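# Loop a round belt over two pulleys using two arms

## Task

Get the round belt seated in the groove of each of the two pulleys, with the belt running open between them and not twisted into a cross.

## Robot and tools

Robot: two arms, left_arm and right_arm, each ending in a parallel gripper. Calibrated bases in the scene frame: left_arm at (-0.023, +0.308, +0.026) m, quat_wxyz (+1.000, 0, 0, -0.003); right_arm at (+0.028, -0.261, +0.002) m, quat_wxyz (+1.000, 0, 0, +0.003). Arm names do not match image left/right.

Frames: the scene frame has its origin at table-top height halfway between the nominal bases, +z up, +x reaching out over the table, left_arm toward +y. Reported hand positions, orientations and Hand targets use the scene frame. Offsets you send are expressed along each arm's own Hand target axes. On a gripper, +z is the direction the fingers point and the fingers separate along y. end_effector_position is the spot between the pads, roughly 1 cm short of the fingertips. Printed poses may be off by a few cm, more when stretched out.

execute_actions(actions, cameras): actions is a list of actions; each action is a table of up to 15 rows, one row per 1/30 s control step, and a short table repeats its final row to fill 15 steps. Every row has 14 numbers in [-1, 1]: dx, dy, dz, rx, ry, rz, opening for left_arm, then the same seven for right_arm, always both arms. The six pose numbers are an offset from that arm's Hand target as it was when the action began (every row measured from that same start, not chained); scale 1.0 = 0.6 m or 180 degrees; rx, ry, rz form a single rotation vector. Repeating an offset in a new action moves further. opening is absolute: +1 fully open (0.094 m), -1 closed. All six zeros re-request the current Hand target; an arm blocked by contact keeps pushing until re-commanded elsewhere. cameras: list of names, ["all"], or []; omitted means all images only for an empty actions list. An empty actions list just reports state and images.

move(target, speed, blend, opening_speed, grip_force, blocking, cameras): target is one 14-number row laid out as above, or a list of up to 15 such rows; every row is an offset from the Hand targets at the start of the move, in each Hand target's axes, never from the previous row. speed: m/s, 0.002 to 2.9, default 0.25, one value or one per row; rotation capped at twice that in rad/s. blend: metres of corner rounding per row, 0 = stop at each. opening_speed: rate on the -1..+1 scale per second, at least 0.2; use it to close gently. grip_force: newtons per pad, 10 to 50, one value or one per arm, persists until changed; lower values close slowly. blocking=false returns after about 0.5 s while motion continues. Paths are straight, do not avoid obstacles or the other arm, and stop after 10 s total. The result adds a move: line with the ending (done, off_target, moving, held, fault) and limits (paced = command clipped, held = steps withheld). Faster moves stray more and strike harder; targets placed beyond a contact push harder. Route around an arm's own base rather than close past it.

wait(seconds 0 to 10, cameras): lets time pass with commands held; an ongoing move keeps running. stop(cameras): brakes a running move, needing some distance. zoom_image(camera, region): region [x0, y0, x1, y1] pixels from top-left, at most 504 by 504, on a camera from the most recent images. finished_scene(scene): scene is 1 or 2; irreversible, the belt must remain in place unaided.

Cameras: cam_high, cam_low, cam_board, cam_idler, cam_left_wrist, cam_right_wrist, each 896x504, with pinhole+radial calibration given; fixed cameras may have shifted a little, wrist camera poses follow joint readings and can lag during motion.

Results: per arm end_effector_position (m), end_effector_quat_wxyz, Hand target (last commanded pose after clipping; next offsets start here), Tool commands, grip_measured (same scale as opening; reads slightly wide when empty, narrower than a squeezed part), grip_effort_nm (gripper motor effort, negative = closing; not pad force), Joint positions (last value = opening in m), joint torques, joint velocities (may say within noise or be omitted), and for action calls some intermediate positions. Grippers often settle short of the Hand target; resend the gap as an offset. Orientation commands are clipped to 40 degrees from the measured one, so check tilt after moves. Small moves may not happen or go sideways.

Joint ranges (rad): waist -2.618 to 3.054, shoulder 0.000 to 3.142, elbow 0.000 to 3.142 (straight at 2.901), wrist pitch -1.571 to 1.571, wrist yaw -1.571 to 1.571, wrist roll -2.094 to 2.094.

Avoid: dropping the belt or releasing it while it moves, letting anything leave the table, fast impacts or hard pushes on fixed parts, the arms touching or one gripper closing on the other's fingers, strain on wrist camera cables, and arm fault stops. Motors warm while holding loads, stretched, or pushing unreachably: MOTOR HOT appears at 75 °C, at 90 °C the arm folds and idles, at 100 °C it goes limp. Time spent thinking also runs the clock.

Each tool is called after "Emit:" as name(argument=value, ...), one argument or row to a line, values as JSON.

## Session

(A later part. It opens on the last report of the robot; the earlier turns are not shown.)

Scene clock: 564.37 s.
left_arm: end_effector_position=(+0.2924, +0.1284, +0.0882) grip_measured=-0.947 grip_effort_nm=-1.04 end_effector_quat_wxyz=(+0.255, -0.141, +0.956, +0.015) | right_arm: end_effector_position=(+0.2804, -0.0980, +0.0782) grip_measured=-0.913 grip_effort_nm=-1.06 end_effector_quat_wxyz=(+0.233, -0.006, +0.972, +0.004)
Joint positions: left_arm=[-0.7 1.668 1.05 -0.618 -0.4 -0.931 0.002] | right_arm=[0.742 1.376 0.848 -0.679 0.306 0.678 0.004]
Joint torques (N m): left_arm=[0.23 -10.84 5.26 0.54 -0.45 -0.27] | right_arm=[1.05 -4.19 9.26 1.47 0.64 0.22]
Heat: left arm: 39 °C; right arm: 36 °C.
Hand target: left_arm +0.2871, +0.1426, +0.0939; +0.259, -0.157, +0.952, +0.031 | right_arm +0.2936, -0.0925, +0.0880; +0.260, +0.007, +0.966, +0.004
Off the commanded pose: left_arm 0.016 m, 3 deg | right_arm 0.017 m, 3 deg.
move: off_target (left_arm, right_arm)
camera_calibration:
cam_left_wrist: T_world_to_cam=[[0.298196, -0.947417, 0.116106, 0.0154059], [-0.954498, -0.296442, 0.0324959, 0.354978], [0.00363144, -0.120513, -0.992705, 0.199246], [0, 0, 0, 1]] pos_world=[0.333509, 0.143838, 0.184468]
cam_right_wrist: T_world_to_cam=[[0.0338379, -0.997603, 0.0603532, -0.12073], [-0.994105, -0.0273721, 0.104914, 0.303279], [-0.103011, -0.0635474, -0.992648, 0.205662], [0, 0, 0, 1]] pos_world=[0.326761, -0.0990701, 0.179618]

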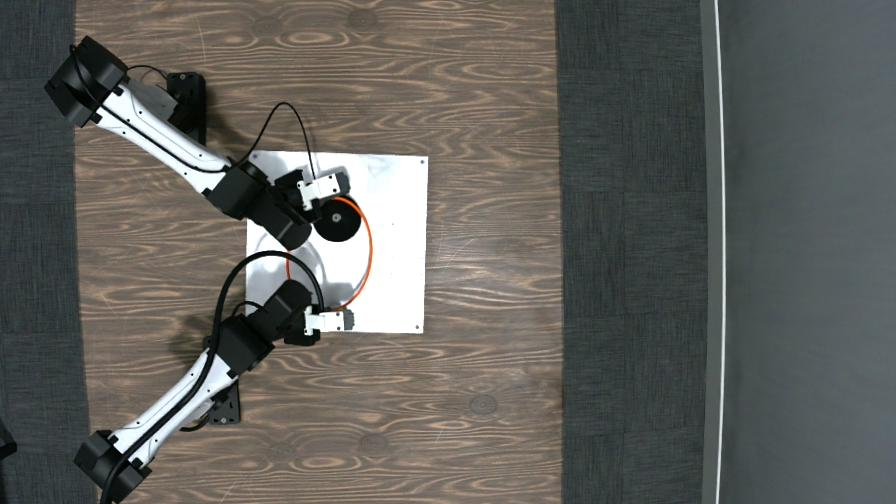

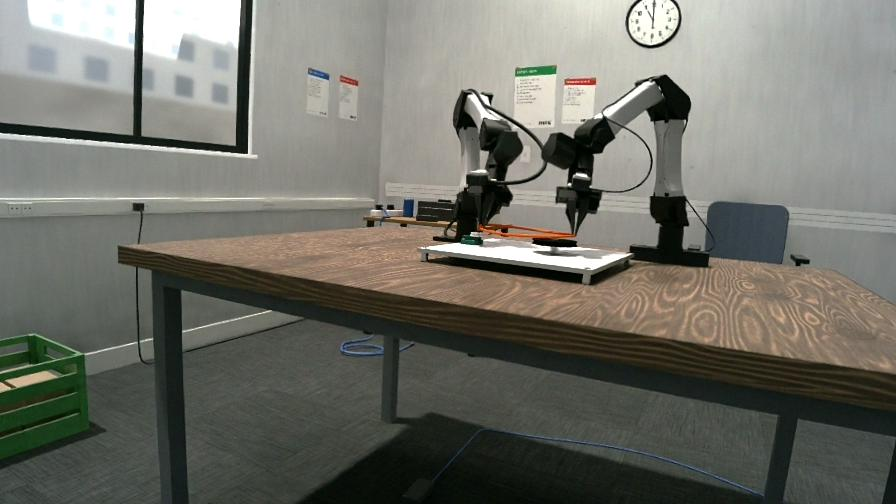

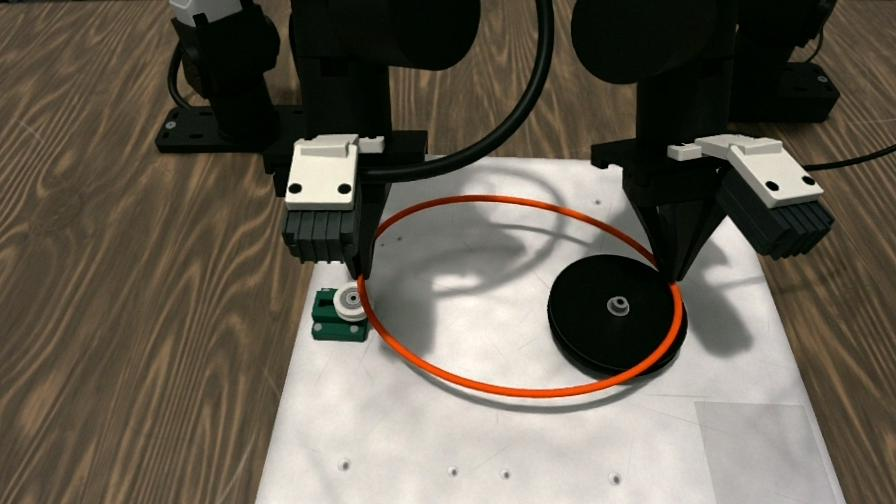

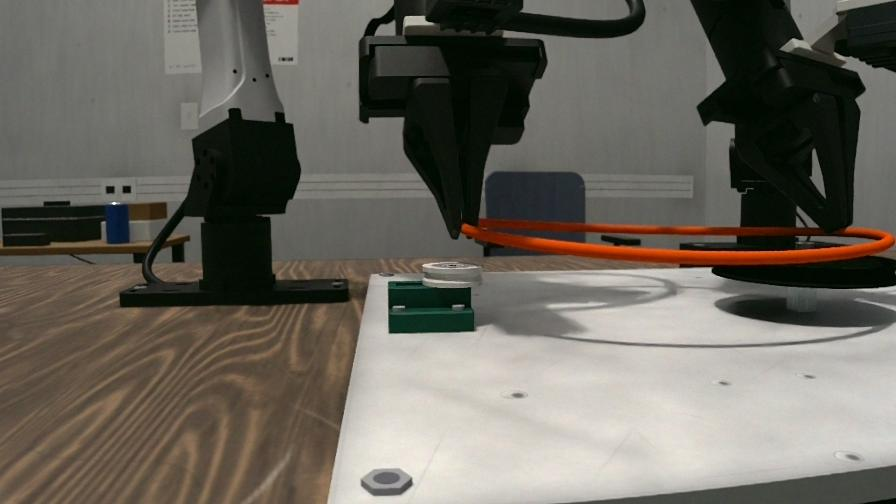

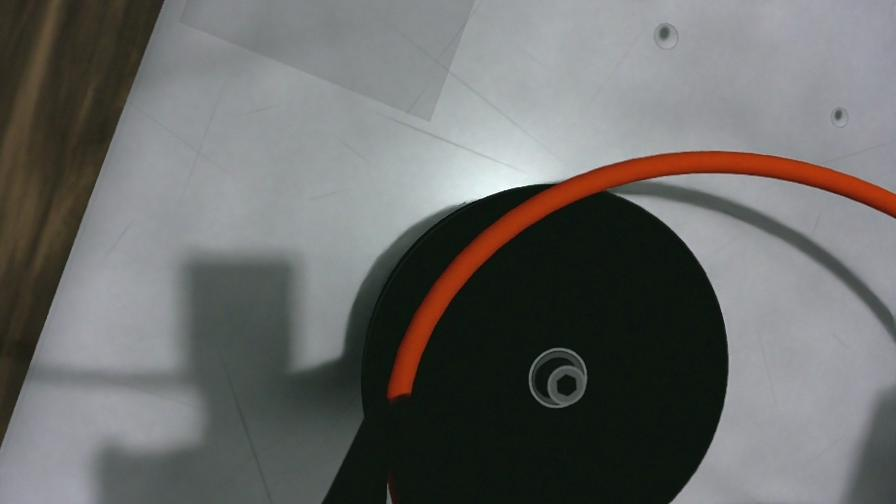

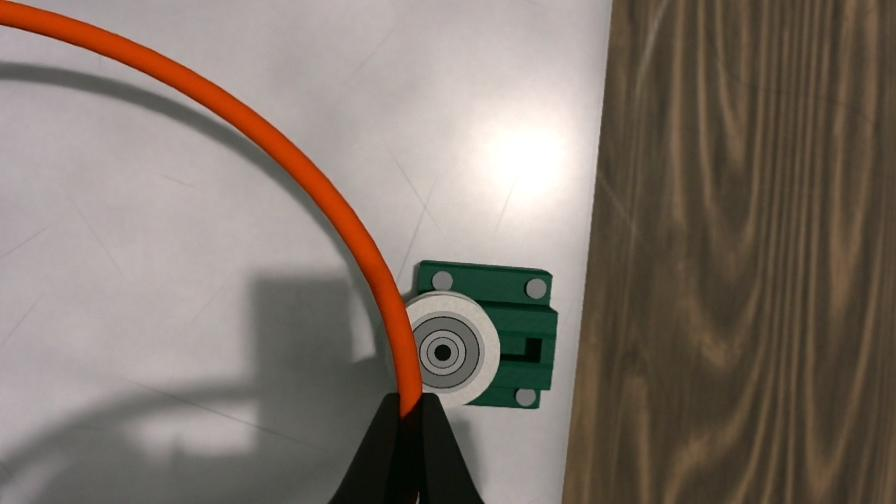

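Emit:
move(
  target=[0.0038,0.0279,-0.003,0,0,0,-1,0,0,0,0,0,0,-1],
  speed=0.06,
  cameras=["all"],
)

Scene clock: 580.23 s.
left_arm: end_effector_position=(+0.2831, +0.1449, +0.0898) grip_measured=-0.947 grip_effort_nm=-1.04 end_effector_quat_wxyz=(+0.255, -0.151, +0.955, +0.016) | right_arm: end_effector_position=(+0.2804, -0.0980, +0.0782) grip_measured=-0.913 grip_effort_nm=-1.06 end_effector_quat_wxyz=(+0.233, -0.006, +0.972, +0.004)
Joint positions: left_arm=[-0.681 1.603 0.987 -0.618 -0.4 -0.931 0.002] | right_arm=[0.742 1.376 0.848 -0.679 0.306 0.678 0.004]
Joint torques (N m): left_arm=[0.43 -9.81 5.24 0.66 -0.35 0.04] | right_arm=[1.05 -4.18 9.26 1.47 0.64 0.23]
Heat: left arm: 42 °C; right arm: 36 °C.
Hand target: left_arm +0.2791, +0.1575, +0.0939; +0.259, -0.157, +0.952, +0.031 | right_arm +0.2936, -0.0925, +0.0880; +0.260, +0.007, +0.966, +0.004
Off the commanded pose: left_arm 0.014 m, 2 deg | right_arm 0.017 m, 3 deg.
move: off_target (left_arm, right_arm)
camera_calibration:
cam_left_wrist: T_world_to_cam=[[0.316459, -0.941315, 0.117387, 0.0275286], [-0.948579, -0.31495, 0.0316844, 0.352156], [0.00714593, -0.121378, -0.992581, 0.201955], [0, 0, 0, 1]] pos_world=[0.323893, 0.161337, 0.186067]
cam_right_wrist: T_world_to_cam=[[0.0338379, -0.997603, 0.0603532, -0.12073], [-0.994105, -0.0273721, 0.104914, 0.303279], [-0.103011, -0.0635474, -0.992648, 0.205662], [0, 0, 0, 1]] pos_world=[0.326761, -0.0990701, 0.179618]

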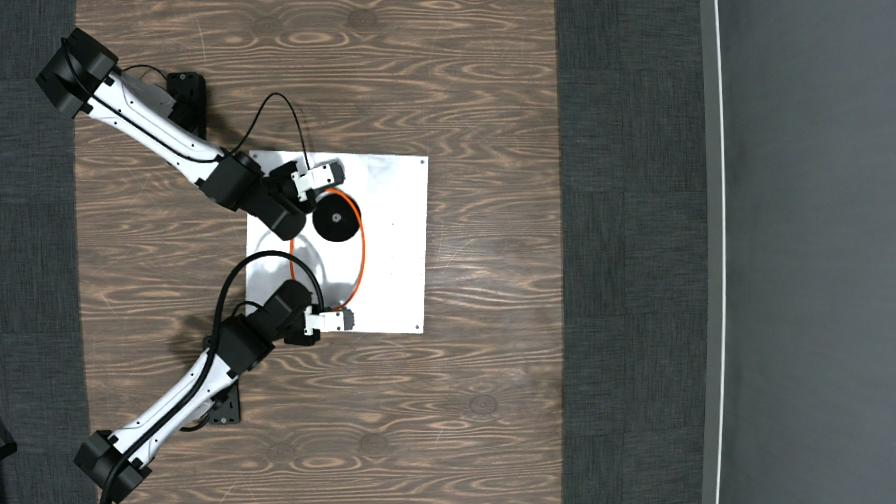

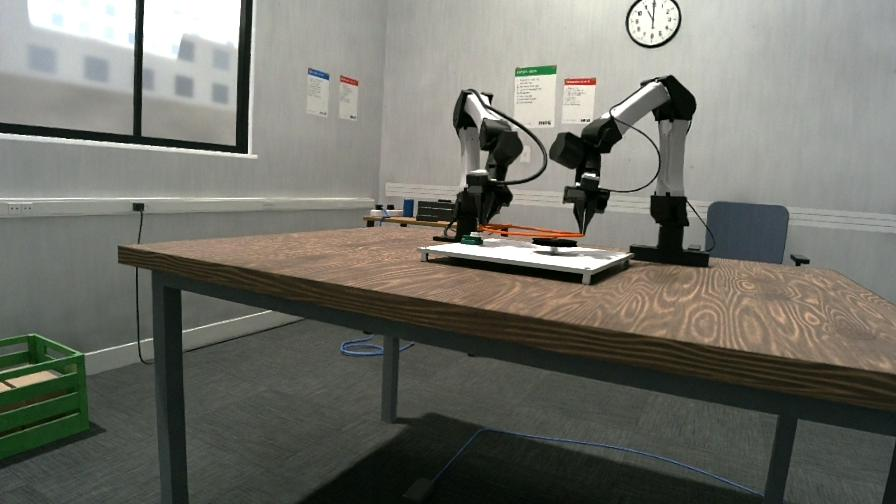

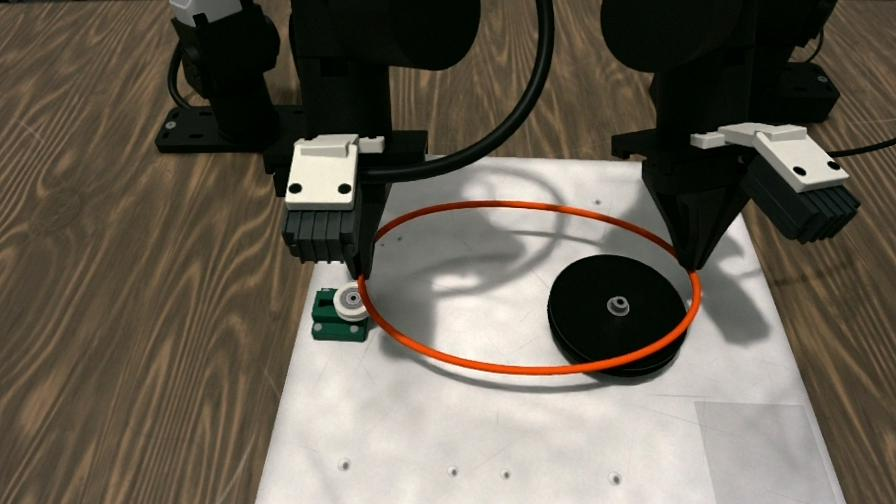

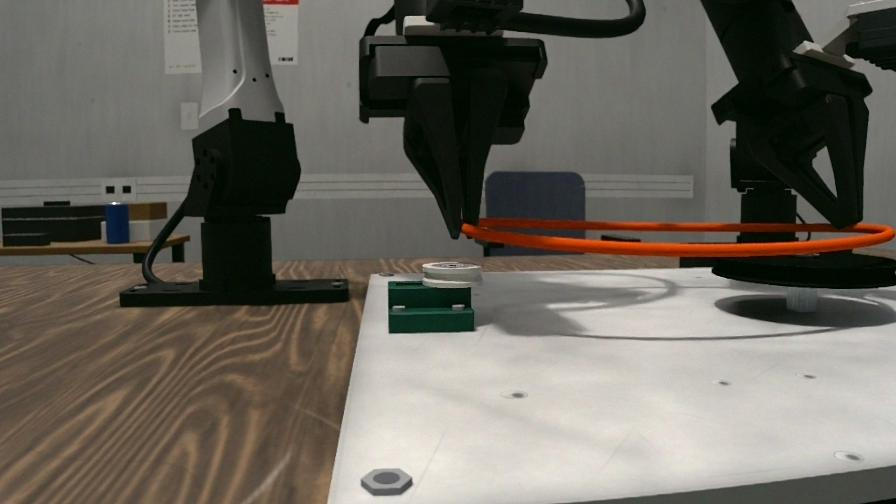

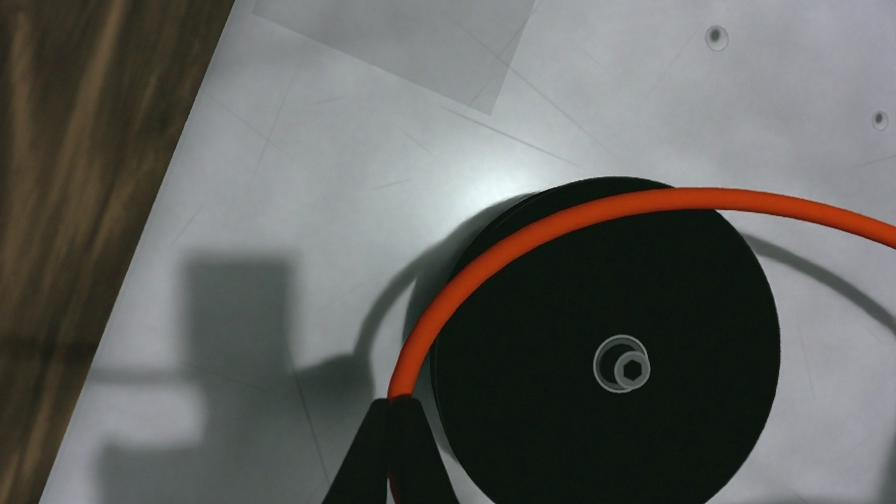

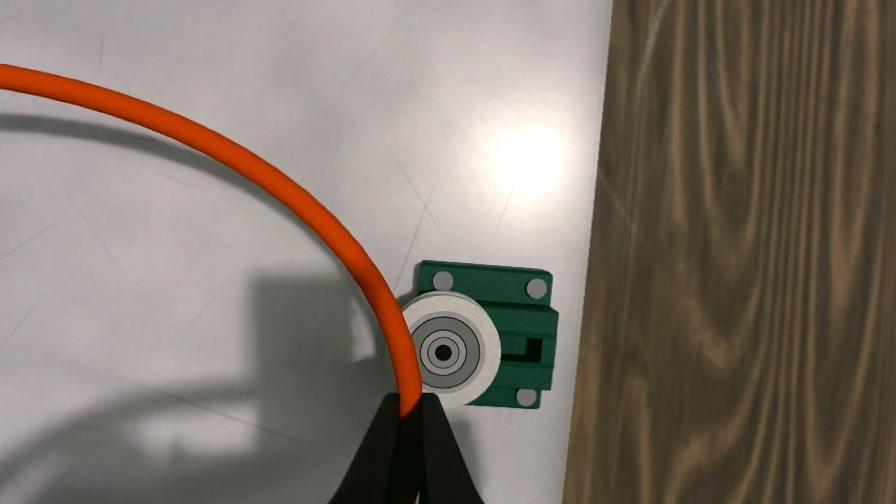

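Emit:
move(
  target=[-0.0272,-0.0105,0.0161,0,0,0,-1,-0.0285,0.0003,0.0107,0,0,0,-1],
  speed=0.06,
  cameras=["all"],
)

Scene clock: 601.70 s.
left_arm: end_effector_position=(+0.2927, +0.1555, +0.0921) grip_measured=-0.947 grip_effort_nm=-1.04 end_effector_quat_wxyz=(+0.257, -0.158, +0.953, +0.023) | right_arm: end_effector_position=(+0.2970, -0.0946, +0.0830) grip_measured=-0.913 grip_effort_nm=-1.06 end_effector_quat_wxyz=(+0.239, +0.004, +0.971, +0.005)
Joint positions: left_arm=[-0.639 1.609 1 -0.618 -0.4 -0.902 0.002] | right_arm=[0.714 1.422 0.899 -0.668 0.306 0.669 0.004]
Joint torques (N m): left_arm=[0.39 -5.63 8.35 0.88 -0.22 0.22] | right_arm=[-0.5 -4.63 9.09 1.52 0.46 -0.09]
Heat: left arm: 40 °C; right arm: 38 °C.
Hand target: left_arm +0.2990, +0.1575, +0.0939; +0.259, -0.157, +0.952, +0.031 | right_arm +0.3116, -0.0925, +0.0910; +0.260, +0.007, +0.966, +0.004
Off the commanded pose: left_arm 0.007 m, 1 deg | right_arm 0.017 m, 2 deg.
move: off_target (right_arm)
camera_calibration:
cam_left_wrist: T_world_to_cam=[[0.331412, -0.937118, 0.109431, 0.0298489], [-0.943413, -0.330589, 0.0261203, 0.365954], [0.0116988, -0.111895, -0.993651, 0.202788], [0, 0, 0, 1]] pos_world=[0.332981, 0.171643, 0.188675]
cam_right_wrist: T_world_to_cam=[[0.013187, -0.998452, 0.0540273, -0.111618], [-0.995649, -0.00812686, 0.0928299, 0.322647], [-0.0922471, -0.0550163, -0.994215, 0.210029], [0, 0, 0, 1]] pos_world=[0.34209, -0.0972677, 0.184893]

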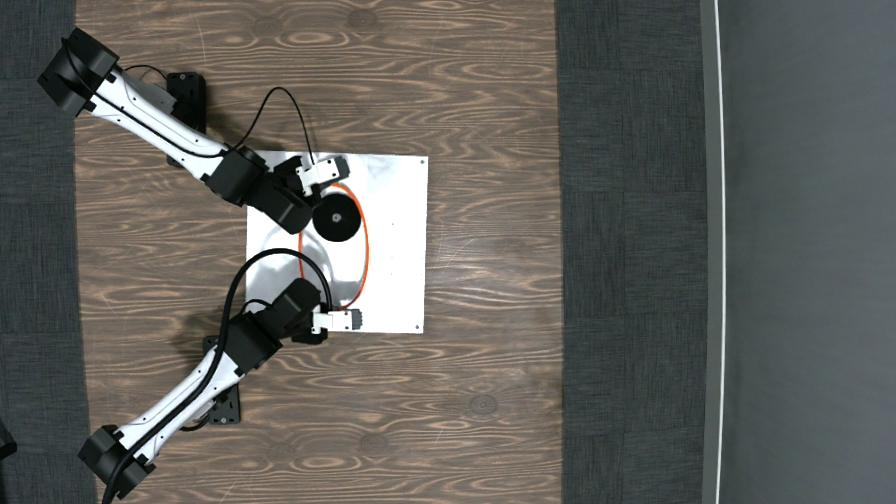

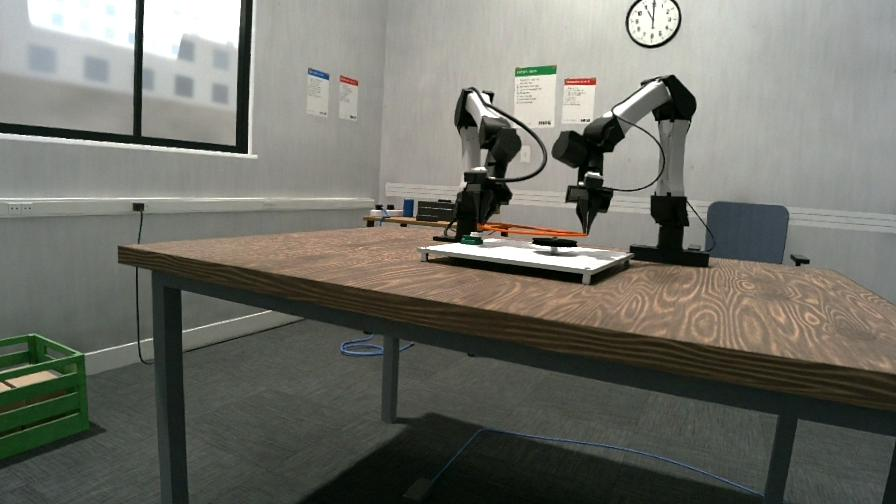

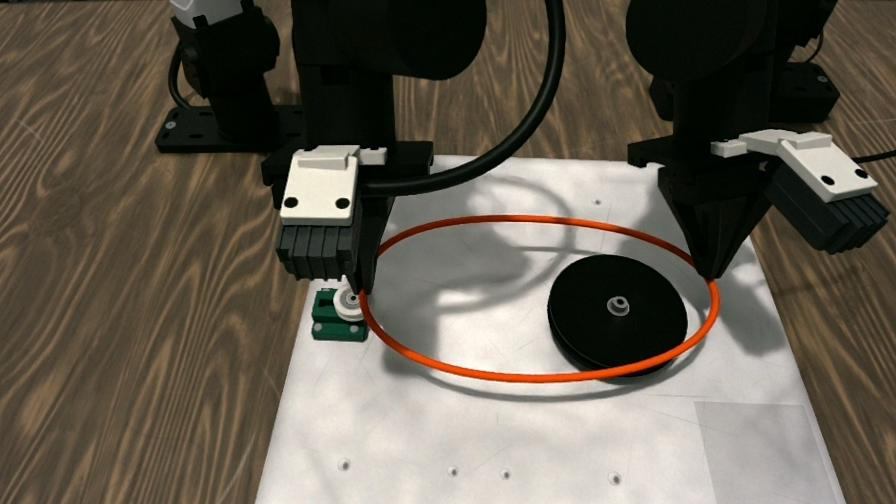

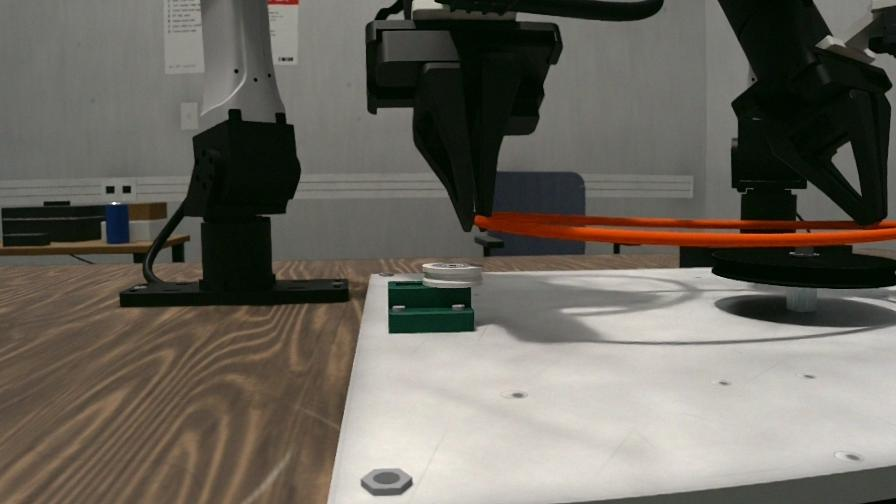

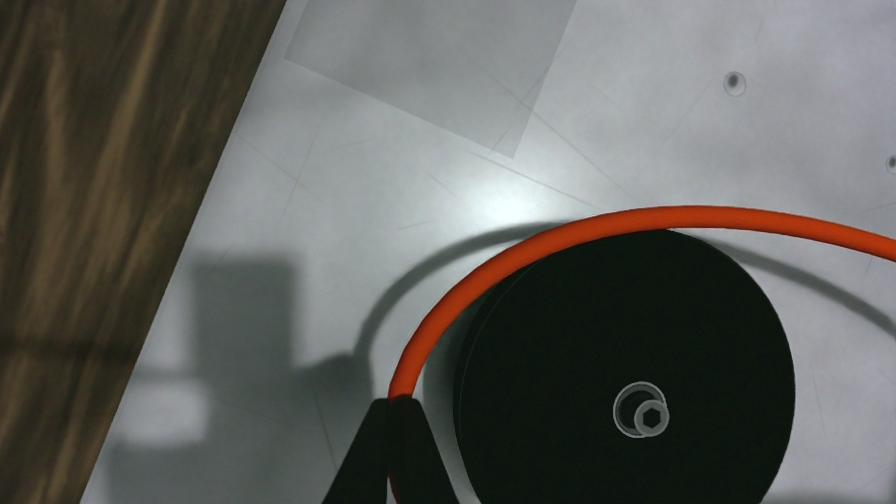

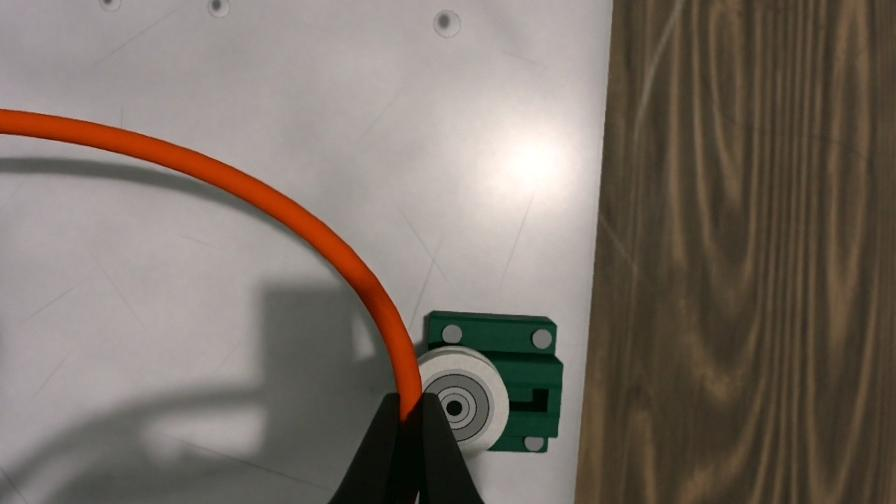

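Emit:
move(
  target=[0.006,-0.0303,-0.0027,0,0,0,-1,-0.0083,0.0268,0.0052,0,0,0,-1],
  speed=0.06,
  cameras=["all"],
)

Scene clock: 616.37 s.
left_arm: end_effector_position=(+0.2990, +0.1370, +0.0922) grip_measured=-0.947 grip_effort_nm=-1.04 end_effector_quat_wxyz=(+0.258, -0.146, +0.955, +0.017) | right_arm: end_effector_position=(+0.3053, -0.0827, +0.0822) grip_measured=-0.913 grip_effort_nm=-1.06 end_effector_quat_wxyz=(+0.236, -0.006, +0.972, +0.002)
Joint positions: left_arm=[-0.67 1.66 1.054 -0.618 -0.4 -0.908 0.002] | right_arm=[0.724 1.483 0.952 -0.668 0.306 0.66 0.004]
Joint torques (N m): left_arm=[-0.46 -6.2 8.83 0.6 -0.32 -0.18] | right_arm=[1.02 -5.22 9.29 1.47 0.57 0.23]
Heat: left arm: 43 °C; right arm: 40 °C.
Hand target: left_arm +0.3011, +0.1390, +0.0940; +0.259, -0.157, +0.952, +0.031 | right_arm +0.3177, -0.0765, +0.0911; +0.260, +0.007, +0.966, +0.004
Off the commanded pose: left_arm 0.003 m, 2 deg | right_arm 0.016 m, 3 deg.
move: off_target (right_arm)
camera_calibration:
cam_left_wrist: T_world_to_cam=[[0.307364, -0.944617, 0.115007, 0.0180501], [-0.951519, -0.306591, 0.0247934, 0.365034], [0.0118397, -0.117052, -0.993055, 0.201396], [0, 0, 0, 1]] pos_world=[0.339404, 0.15254, 0.188871]
cam_right_wrist: T_world_to_cam=[[0.0323581, -0.997461, 0.063434, -0.106365], [-0.994765, -0.0259854, 0.0988314, 0.328843], [-0.0969322, -0.0662999, -0.99308, 0.211122], [0, 0, 0, 1]] pos_world=[0.351028, -0.0835527, 0.183908]

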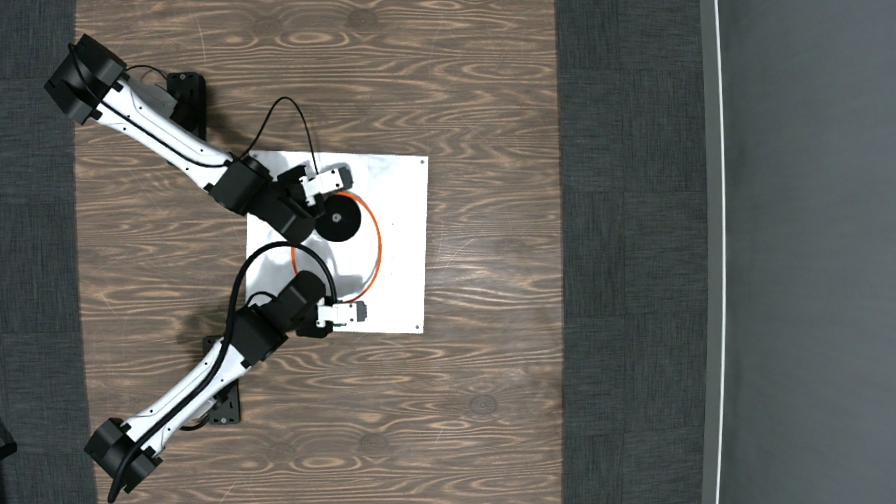

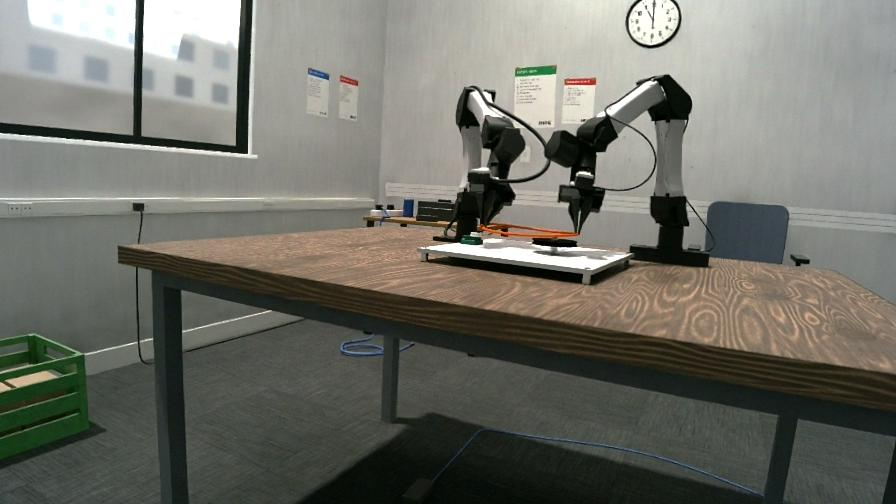

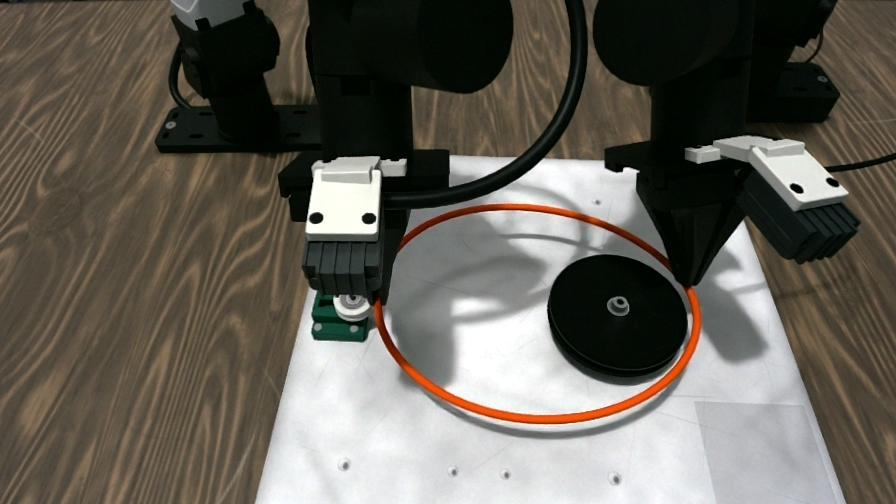

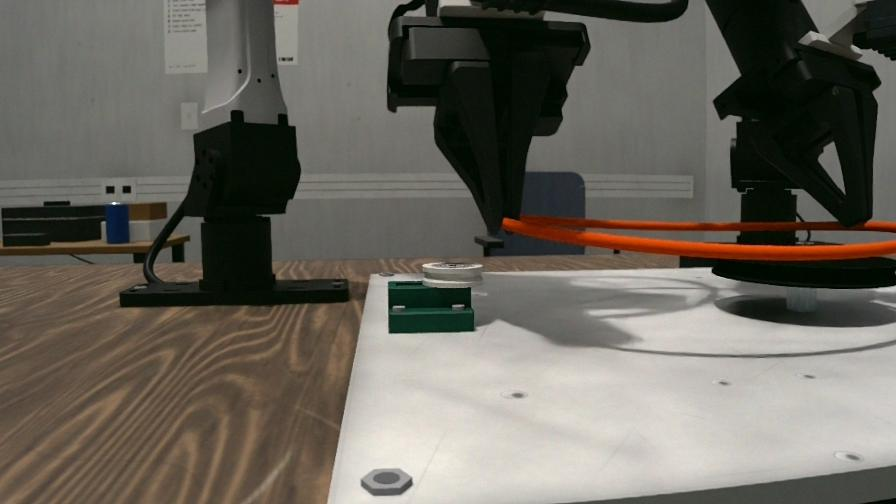

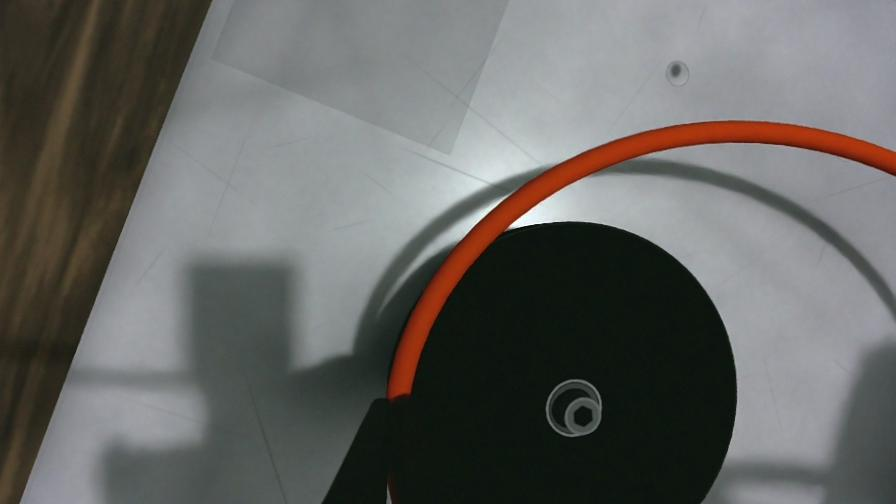

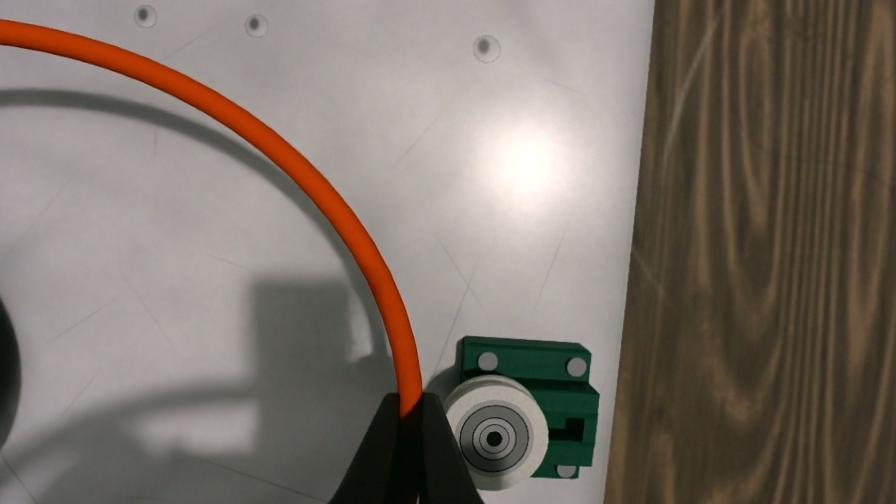

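Emit:
move(
  target=[
    [-0.0099,0.0332,0.0049,0,0,0,-1,0,0,0,0,0,0,-1],
    [-0.0047,0.0158,0.0023,0,0,0,-1,0,0,0,0,0,0,-1],
    [0.0117,0.0165,0.0303,0,0,0,-1,0.0118,-0.0003,0.0203,0,0,0,-1],
  ],
  speed=0.06,
  blend=[0.002,0.002,0],
  cameras=["all"],
)

Scene clock: 655.70 s.
left_arm: end_effector_position=(+0.2975, +0.1485, +0.0807) grip_measured=-0.947 grip_effort_nm=-1.04 end_effector_quat_wxyz=(+0.251, -0.152, +0.955, +0.028) | right_arm: end_effector_position=(+0.3112, -0.0774, +0.0799) grip_measured=-0.913 grip_effort_nm=-1.06 end_effector_quat_wxyz=(+0.243, -0.005, +0.970, +0.008)
Joint positions: left_arm=[-0.647 1.666 1.019 -0.596 -0.4 -0.902 0.002] | right_arm=[0.724 1.502 0.952 -0.63 0.306 0.66 0.004]
Joint torques (N m): left_arm=[-0.53 -6.27 5.16 1.29 -0.35 -0.03] | right_arm=[0.99 -5.39 5.74 1.72 0.56 0.22]
Heat: left arm: 43 °C; right arm: 41 °C.
Hand target: left_arm +0.3011, +0.1489, +0.0745; +0.259, -0.157, +0.952, +0.031 | right_arm +0.3177, -0.0765, +0.0770; +0.260, +0.007, +0.966, +0.004
Off the commanded pose: left_arm 0.007 m, 1 deg | right_arm 0.007 m, 2 deg.
move: done
camera_calibration:
cam_left_wrist: T_world_to_cam=[[0.325742, -0.940675, 0.0949839, 0.0263404], [-0.945454, -0.32378, 0.0358276, 0.367324], [-0.00294827, -0.101473, -0.994834, 0.193546], [0, 0, 0, 1]] pos_world=[0.339279, 0.16335, 0.176884]
cam_right_wrist: T_world_to_cam=[[0.0314399, -0.998214, 0.0507926, -0.0998086], [-0.996097, -0.0270989, 0.0840014, 0.336606], [-0.082475, -0.0532354, -0.99517, 0.206378], [0, 0, 0, 1]] pos_world=[0.355451, -0.0795221, 0.182175]

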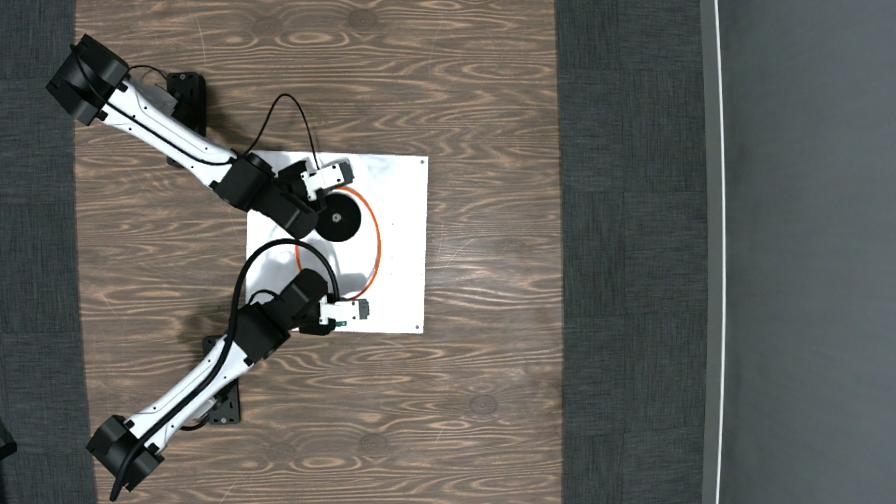

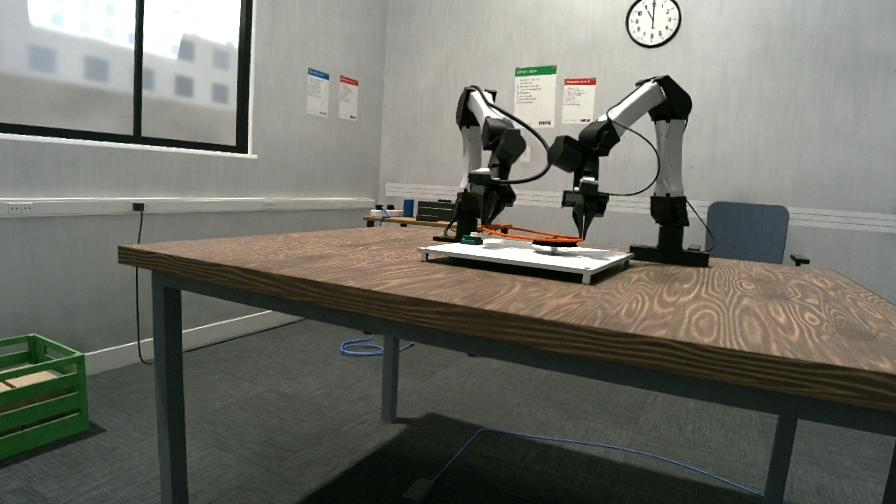

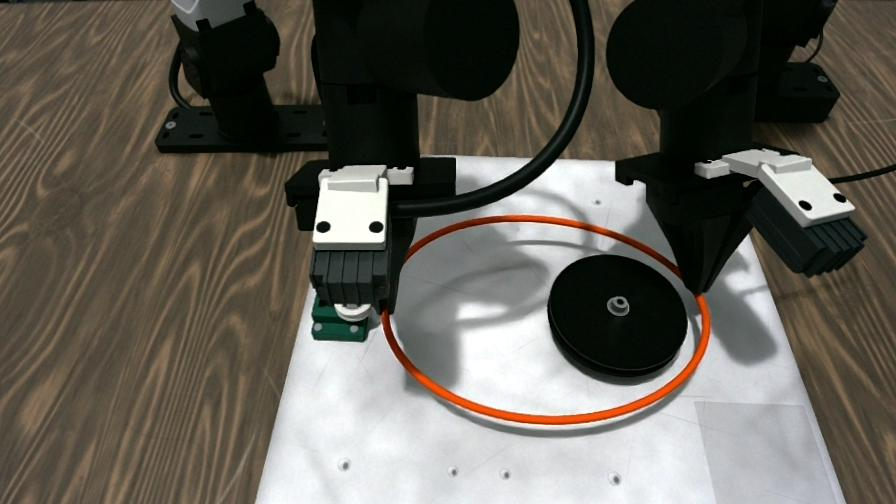

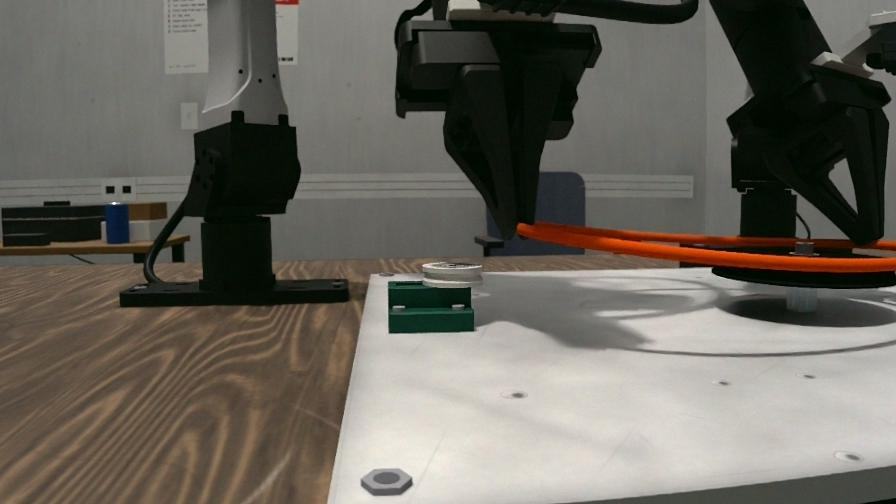

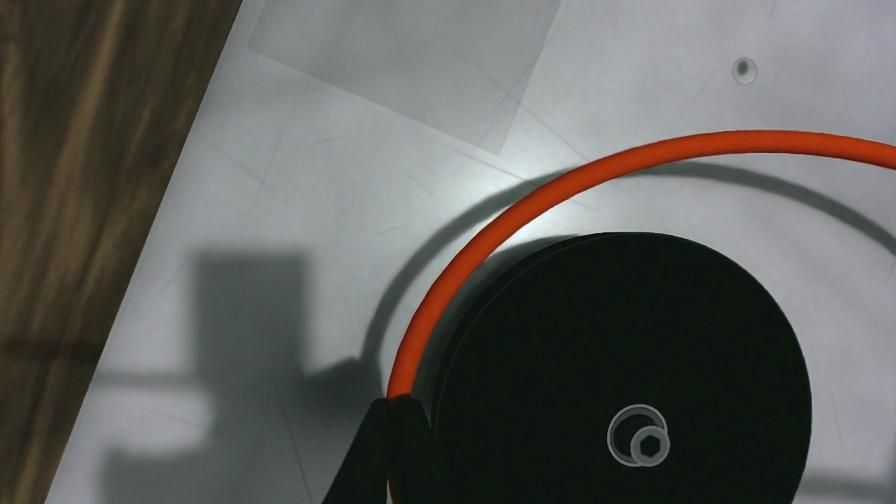

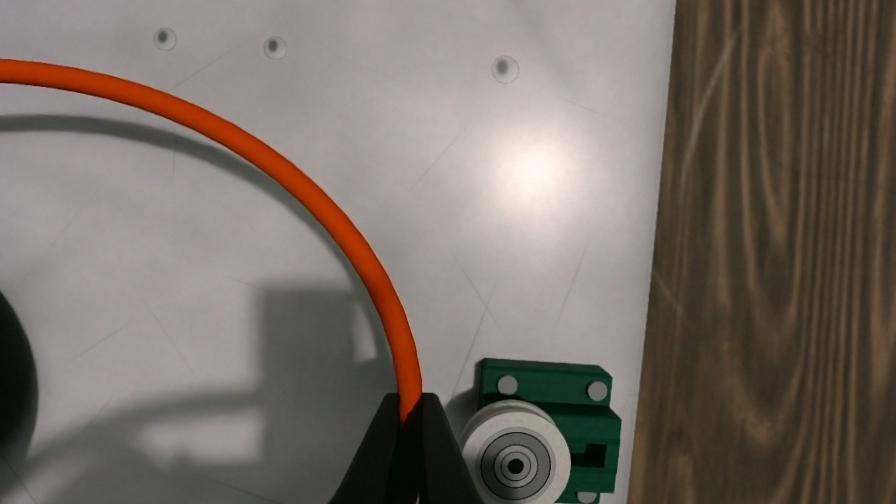

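Emit:
zoom_image(
  camera="cam_idler",
  region=[680, 200, 896, 320],
)

Emit:
zoom_image(
  camera="cam_board",
  region=[520, 220, 740, 420],
)

Emit:
zoom_image(
  camera="cam_low",
  region=[440, 200, 640, 290],
)

Scaled by 2.333 from the camera's 896x504 image, which has a finer 1280x720 frame.

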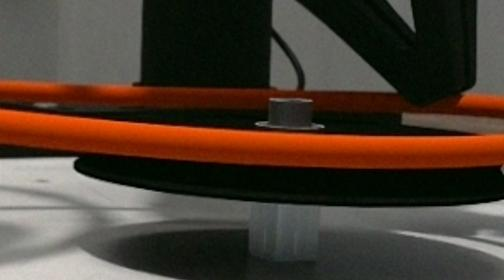

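Scaled by 2.291 from the camera's 896x504 image, which has a finer 1280x720 frame.

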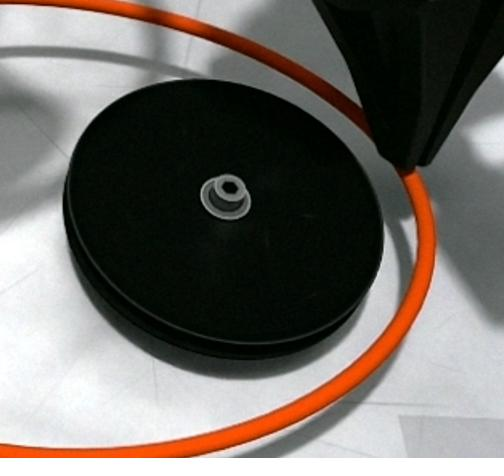

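Scaled by 2.520 from the camera's 896x504 image, which has a finer 1280x720 frame.

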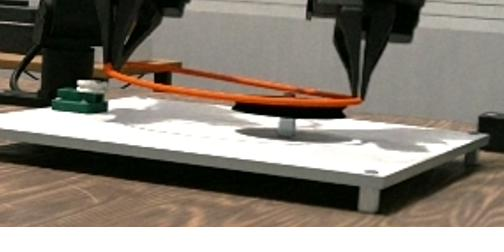

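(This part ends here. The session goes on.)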